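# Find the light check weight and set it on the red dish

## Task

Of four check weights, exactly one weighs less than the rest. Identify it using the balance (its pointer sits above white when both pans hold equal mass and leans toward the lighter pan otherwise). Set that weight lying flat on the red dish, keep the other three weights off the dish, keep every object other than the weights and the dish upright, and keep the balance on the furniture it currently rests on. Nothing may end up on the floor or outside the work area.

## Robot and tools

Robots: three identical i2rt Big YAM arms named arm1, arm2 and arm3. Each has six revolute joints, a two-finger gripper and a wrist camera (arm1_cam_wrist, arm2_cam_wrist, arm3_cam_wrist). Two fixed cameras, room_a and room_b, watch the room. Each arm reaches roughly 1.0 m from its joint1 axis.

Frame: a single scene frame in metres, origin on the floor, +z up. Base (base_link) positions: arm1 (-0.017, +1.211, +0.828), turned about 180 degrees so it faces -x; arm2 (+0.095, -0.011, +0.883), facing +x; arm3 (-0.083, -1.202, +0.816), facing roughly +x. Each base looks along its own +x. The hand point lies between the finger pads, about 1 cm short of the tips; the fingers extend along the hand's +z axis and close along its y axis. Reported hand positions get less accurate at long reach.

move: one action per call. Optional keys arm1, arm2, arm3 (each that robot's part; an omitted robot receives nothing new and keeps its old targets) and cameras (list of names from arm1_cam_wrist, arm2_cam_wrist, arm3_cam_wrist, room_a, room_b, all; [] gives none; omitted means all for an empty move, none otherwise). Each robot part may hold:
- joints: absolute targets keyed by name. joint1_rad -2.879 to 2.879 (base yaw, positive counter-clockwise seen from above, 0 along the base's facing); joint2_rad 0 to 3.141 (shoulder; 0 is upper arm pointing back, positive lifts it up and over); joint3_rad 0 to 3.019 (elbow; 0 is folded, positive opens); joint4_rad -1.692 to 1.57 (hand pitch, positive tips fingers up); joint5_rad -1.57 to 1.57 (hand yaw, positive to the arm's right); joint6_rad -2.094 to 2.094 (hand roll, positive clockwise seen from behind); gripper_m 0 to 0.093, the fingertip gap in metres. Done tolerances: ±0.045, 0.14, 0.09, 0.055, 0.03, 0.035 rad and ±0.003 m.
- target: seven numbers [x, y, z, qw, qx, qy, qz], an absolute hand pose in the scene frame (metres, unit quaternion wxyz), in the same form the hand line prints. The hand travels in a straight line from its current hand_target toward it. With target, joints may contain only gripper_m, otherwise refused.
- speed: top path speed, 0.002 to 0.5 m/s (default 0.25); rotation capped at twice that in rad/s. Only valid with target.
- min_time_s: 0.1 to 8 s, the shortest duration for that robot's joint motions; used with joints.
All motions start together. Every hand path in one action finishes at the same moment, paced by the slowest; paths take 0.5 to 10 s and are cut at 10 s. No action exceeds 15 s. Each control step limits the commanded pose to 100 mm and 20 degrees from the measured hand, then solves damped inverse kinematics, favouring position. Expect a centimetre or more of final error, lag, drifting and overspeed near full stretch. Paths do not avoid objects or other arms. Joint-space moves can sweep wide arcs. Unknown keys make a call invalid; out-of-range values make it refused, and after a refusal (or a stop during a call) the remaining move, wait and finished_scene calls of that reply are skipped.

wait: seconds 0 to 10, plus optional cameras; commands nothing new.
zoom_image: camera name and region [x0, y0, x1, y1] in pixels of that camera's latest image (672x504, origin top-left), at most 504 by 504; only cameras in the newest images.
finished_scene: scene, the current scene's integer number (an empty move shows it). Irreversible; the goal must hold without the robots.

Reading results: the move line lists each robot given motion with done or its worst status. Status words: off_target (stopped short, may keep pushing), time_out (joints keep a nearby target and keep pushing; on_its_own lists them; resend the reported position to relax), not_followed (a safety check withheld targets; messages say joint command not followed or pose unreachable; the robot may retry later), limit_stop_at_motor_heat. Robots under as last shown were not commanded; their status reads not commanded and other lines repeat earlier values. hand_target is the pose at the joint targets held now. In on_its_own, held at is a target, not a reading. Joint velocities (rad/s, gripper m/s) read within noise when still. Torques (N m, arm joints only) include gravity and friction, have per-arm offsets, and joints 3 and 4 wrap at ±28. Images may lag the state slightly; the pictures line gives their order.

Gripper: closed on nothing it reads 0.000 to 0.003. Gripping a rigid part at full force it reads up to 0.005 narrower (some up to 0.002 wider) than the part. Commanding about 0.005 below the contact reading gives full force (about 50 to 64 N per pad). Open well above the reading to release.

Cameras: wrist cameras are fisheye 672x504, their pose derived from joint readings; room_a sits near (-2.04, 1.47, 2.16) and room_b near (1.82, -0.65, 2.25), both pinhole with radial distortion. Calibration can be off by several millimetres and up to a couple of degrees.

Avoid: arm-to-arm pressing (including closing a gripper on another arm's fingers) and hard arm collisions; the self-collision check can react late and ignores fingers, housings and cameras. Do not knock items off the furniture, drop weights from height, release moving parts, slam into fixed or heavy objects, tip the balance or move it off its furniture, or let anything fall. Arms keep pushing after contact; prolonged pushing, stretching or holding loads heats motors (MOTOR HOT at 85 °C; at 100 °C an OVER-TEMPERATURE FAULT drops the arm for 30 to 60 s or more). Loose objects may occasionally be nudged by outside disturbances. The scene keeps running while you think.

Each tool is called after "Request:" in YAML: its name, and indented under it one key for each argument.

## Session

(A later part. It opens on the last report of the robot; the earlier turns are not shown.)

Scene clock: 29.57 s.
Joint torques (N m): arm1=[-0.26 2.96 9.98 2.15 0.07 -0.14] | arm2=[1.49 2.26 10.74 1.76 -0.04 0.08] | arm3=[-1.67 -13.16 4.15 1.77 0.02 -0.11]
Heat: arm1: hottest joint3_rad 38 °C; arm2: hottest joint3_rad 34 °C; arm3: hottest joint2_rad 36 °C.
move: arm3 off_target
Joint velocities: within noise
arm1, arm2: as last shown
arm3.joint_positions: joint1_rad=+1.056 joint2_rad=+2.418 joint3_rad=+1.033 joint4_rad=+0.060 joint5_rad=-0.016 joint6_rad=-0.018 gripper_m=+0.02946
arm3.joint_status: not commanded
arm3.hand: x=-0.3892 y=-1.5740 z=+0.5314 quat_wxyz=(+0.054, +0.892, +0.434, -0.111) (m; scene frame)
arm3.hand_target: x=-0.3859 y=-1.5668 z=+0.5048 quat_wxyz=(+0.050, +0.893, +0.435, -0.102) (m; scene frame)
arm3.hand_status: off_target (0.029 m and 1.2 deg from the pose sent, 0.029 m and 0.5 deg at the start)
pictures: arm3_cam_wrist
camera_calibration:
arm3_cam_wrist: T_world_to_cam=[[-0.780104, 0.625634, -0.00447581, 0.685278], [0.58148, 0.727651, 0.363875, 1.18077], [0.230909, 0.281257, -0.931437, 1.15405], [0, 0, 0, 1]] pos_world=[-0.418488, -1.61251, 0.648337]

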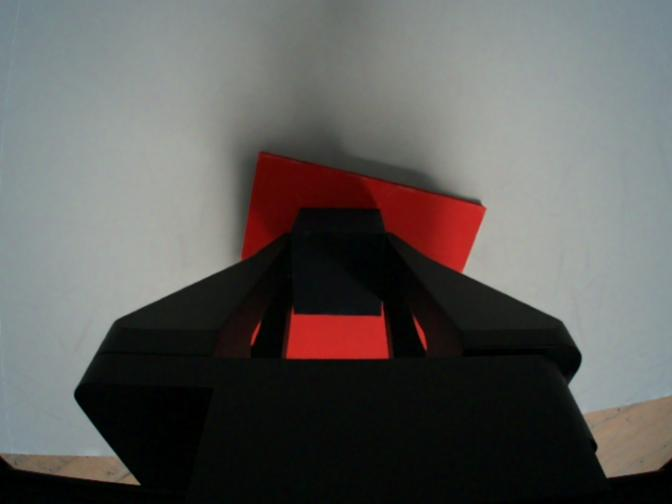

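Request:
move:
  arm3: {"target":[-0.386,-1.568,0.524,0.0496,0.893,0.4355,-0.1018],"speed":0.06}

Request:
move:
  arm3: {"joints":{"gripper_m":0.05}}
  cameras: ["arm3_cam_wrist"]

Request:
zoom_image:
  camera: "arm3_cam_wrist"
  region: [200, 100, 500, 360]

Scene clock: 30.80 s.
Joint torques (N m): arm1=[0.15 3.31 9.89 2.19 0.07 -0.15] | arm2=[1.61 2.2 10.7 1.76 -0.02 0.09] | arm3=[-1.61 -16.91 2.36 0.8 0.05 -0.09]
Heat: arm1: hottest joint3_rad 38 °C; arm2: hottest joint3_rad 34 °C; arm3: hottest joint2_rad 36 °C.
move: arm3 done
Joint velocities: within noise
arm1.joint_positions: joint1_rad=+0.776 joint2_rad=+0.602 joint3_rad=+1.507 joint4_rad=-1.261 joint5_rad=+0.098 joint6_rad=+0.607 gripper_m=+0.09396
arm1.joint_status: not commanded
arm1.hand: x=-0.1701 y=+1.0660 z=+1.4453 quat_wxyz=(-0.349, -0.815, -0.066, +0.458) (m; scene frame)
arm1.hand_target: x=-0.1672 y=+1.0692 z=+1.4585 quat_wxyz=(-0.357, -0.807, -0.065, +0.467) (m; scene frame)
arm1.hand_status: not commanded
arm2.joint_positions: joint1_rad=+0.021 joint2_rad=+0.603 joint3_rad=+1.379 joint4_rad=-1.633 joint5_rad=-0.031 joint6_rad=+0.148 gripper_m=+0.09396
arm2.joint_status: not commanded
arm2.hand: x=-0.0901 y=-0.0176 z=+1.3638 quat_wxyz=(+0.028, +0.934, -0.076, -0.347) (m; scene frame)
arm2.hand_target: x=-0.0886 y=-0.0177 z=+1.3731 quat_wxyz=(+0.029, +0.930, -0.075, -0.358) (m; scene frame)
arm2.hand_status: not commanded
arm3.joint_positions: joint1_rad=+1.056 joint2_rad=+2.418 joint3_rad=+1.033 joint4_rad=+0.058 joint5_rad=-0.016 joint6_rad=-0.018 gripper_m=+0.02946
arm3.joint_status: not commanded
arm3.hand: x=-0.3891 y=-1.5739 z=+0.5315 quat_wxyz=(+0.054, +0.892, +0.434, -0.110) (m; scene frame)
arm3.hand_target: x=-0.3860 y=-1.5680 z=+0.5242 quat_wxyz=(+0.050, +0.893, +0.435, -0.102) (m; scene frame)
arm3.hand_status: done (0.010 m and 1.1 deg from the pose sent, 0.010 m and 1.2 deg at the start)
pictures: none

Scene clock: 31.37 s.
Joint torques (N m): arm1=[-0.73 2.61 9.89 2.11 0.11 -0.16] | arm2=[1.44 2.2 10.71 1.74 -0.02 0.09] | arm3=[-1.55 -16.85 2.35 0.79 0.04 -0.1]
Heat: arm1: hottest joint3_rad 38 °C; arm2: hottest joint3_rad 34 °C; arm3: hottest joint2_rad 36 °C.
move: arm3 done
Joint velocities: within noise
arm1, arm2: as last shown
arm3.joint_positions: joint1_rad=+1.056 joint2_rad=+2.418 joint3_rad=+1.033 joint4_rad=+0.058 joint5_rad=-0.016 joint6_rad=-0.018 gripper_m=+0.04982
arm3.joint_status: all done
arm3.hand: x=-0.3890 y=-1.5738 z=+0.5314 quat_wxyz=(+0.054, +0.892, +0.434, -0.110) (m; scene frame)
arm3.hand_target: x=-0.3860 y=-1.5680 z=+0.5242 quat_wxyz=(+0.050, +0.893, +0.435, -0.102) (m; scene frame)
arm3.hand_status: not commanded
pictures: arm3_cam_wrist
camera_calibration:
arm3_cam_wrist: T_world_to_cam=[[-0.780086, 0.625656, -0.00448282, 0.68534], [0.58115, 0.727212, 0.365276, 1.17889], [0.231797, 0.282342, -0.930888, 1.15576], [0, 0, 0, 1]] pos_world=[-0.41839, -1.61241, 0.648339]

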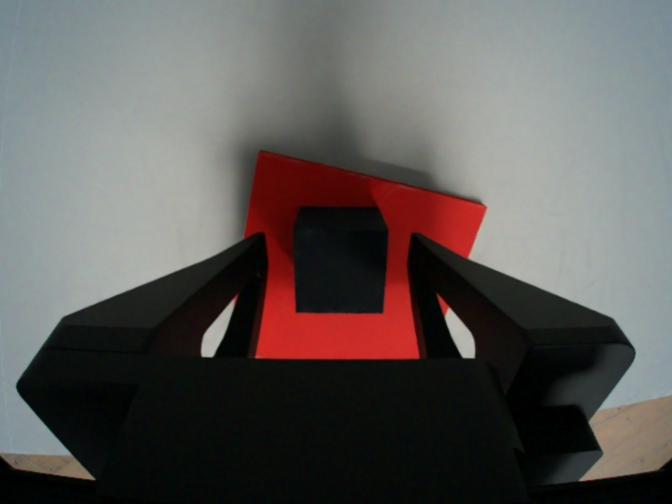

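Scaled by 1.680 from the camera's 672x504 image, which has a finer 960x720 frame.

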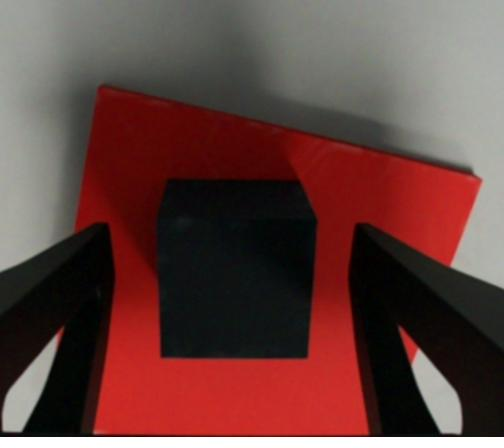

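Request:
move:
  arm3: {"target":[-0.386,-1.568,0.67,0.0496,0.893,0.4355,-0.1018],"speed":0.15}
  cameras: ["arm3_cam_wrist","room_a"]

Request:
zoom_image:
  camera: "arm3_cam_wrist"
  region: [220, 40, 470, 260]

Request:
zoom_image:
  camera: "room_a"
  region: [430, 170, 510, 250]

Scene clock: 33.27 s.
Joint torques (N m): arm1=[-0.26 2.84 9.95 2.11 0.11 -0.13] | arm2=[1.32 2.14 10.69 1.78 -0.02 0.08] | arm3=[-1.85 -17.08 3.71 0.62 0.02 -0.12]
Heat: arm1: hottest joint3_rad 38 °C; arm2: hottest joint3_rad 34 °C; arm3: hottest joint2_rad 36 °C.
move: arm3 done
Joint velocities: within noise
arm1, arm2: as last shown
arm3.joint_positions: joint1_rad=+1.056 joint2_rad=+2.045 joint3_rad=+0.924 joint4_rad=-0.219 joint5_rad=-0.016 joint6_rad=-0.018 gripper_m=+0.04993
arm3.joint_status: not commanded
arm3.hand: x=-0.3856 y=-1.5720 z=+0.6680 quat_wxyz=(+0.051, +0.893, +0.434, -0.104) (m; scene frame)
arm3.hand_target: x=-0.3860 y=-1.5680 z=+0.6699 quat_wxyz=(+0.050, +0.893, +0.435, -0.102) (m; scene frame)
arm3.hand_status: done (0.004 m and 0.3 deg from the pose sent, 0.139 m and 1.1 deg at the start)
pictures: arm3_cam_wrist, room_a
camera_calibration:
arm3_cam_wrist: T_world_to_cam=[[-0.779967, 0.625804, -0.00457994, 0.687811], [0.578124, 0.723304, 0.377631, 1.11019], [0.239636, 0.291892, -0.925945, 1.29634], [0, 0, 0, 1]] pos_world=[-0.416005, -1.61183, 0.784252]

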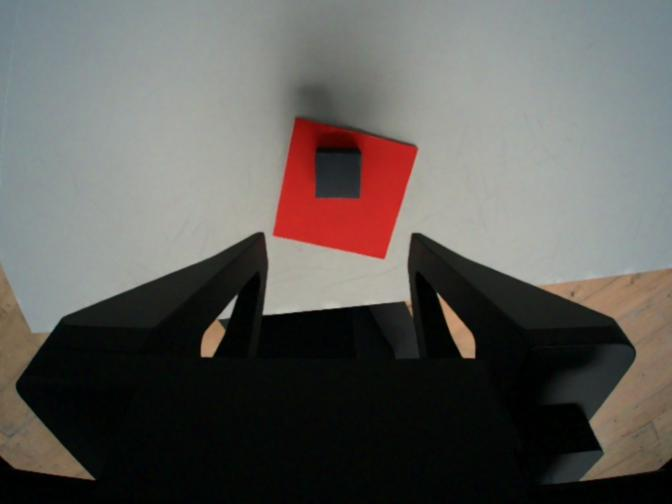

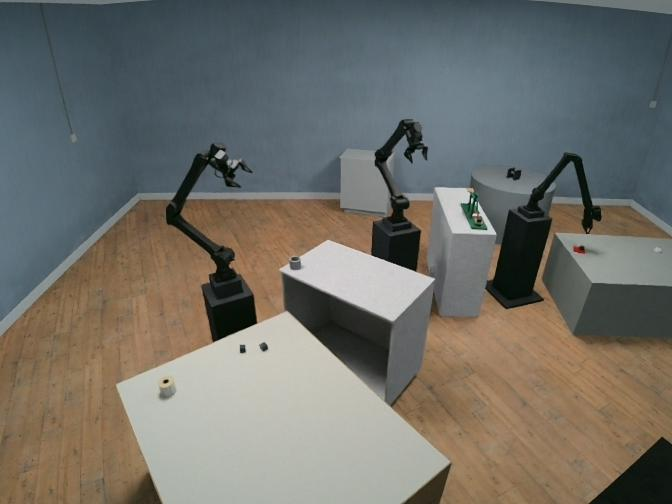

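Scaled by 2.016 from the camera's 672x504 image, which has a finer 960x720 frame.

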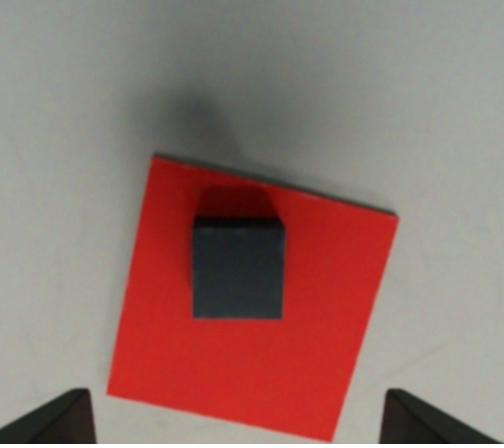

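Scaled by 6.300 from the camera's 672x504 image, which has a finer 960x720 frame.

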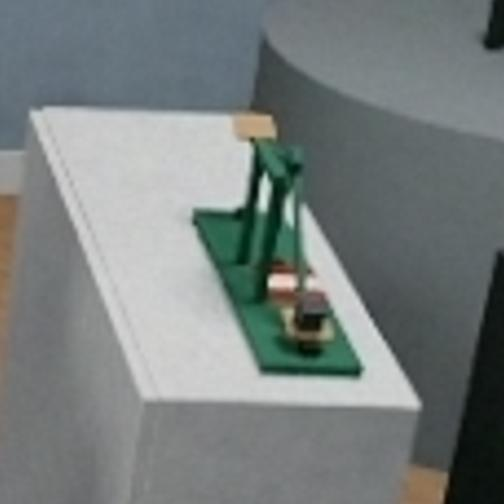

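Request:
finished_scene:
  scene: 2

The scene is finished: the task was done.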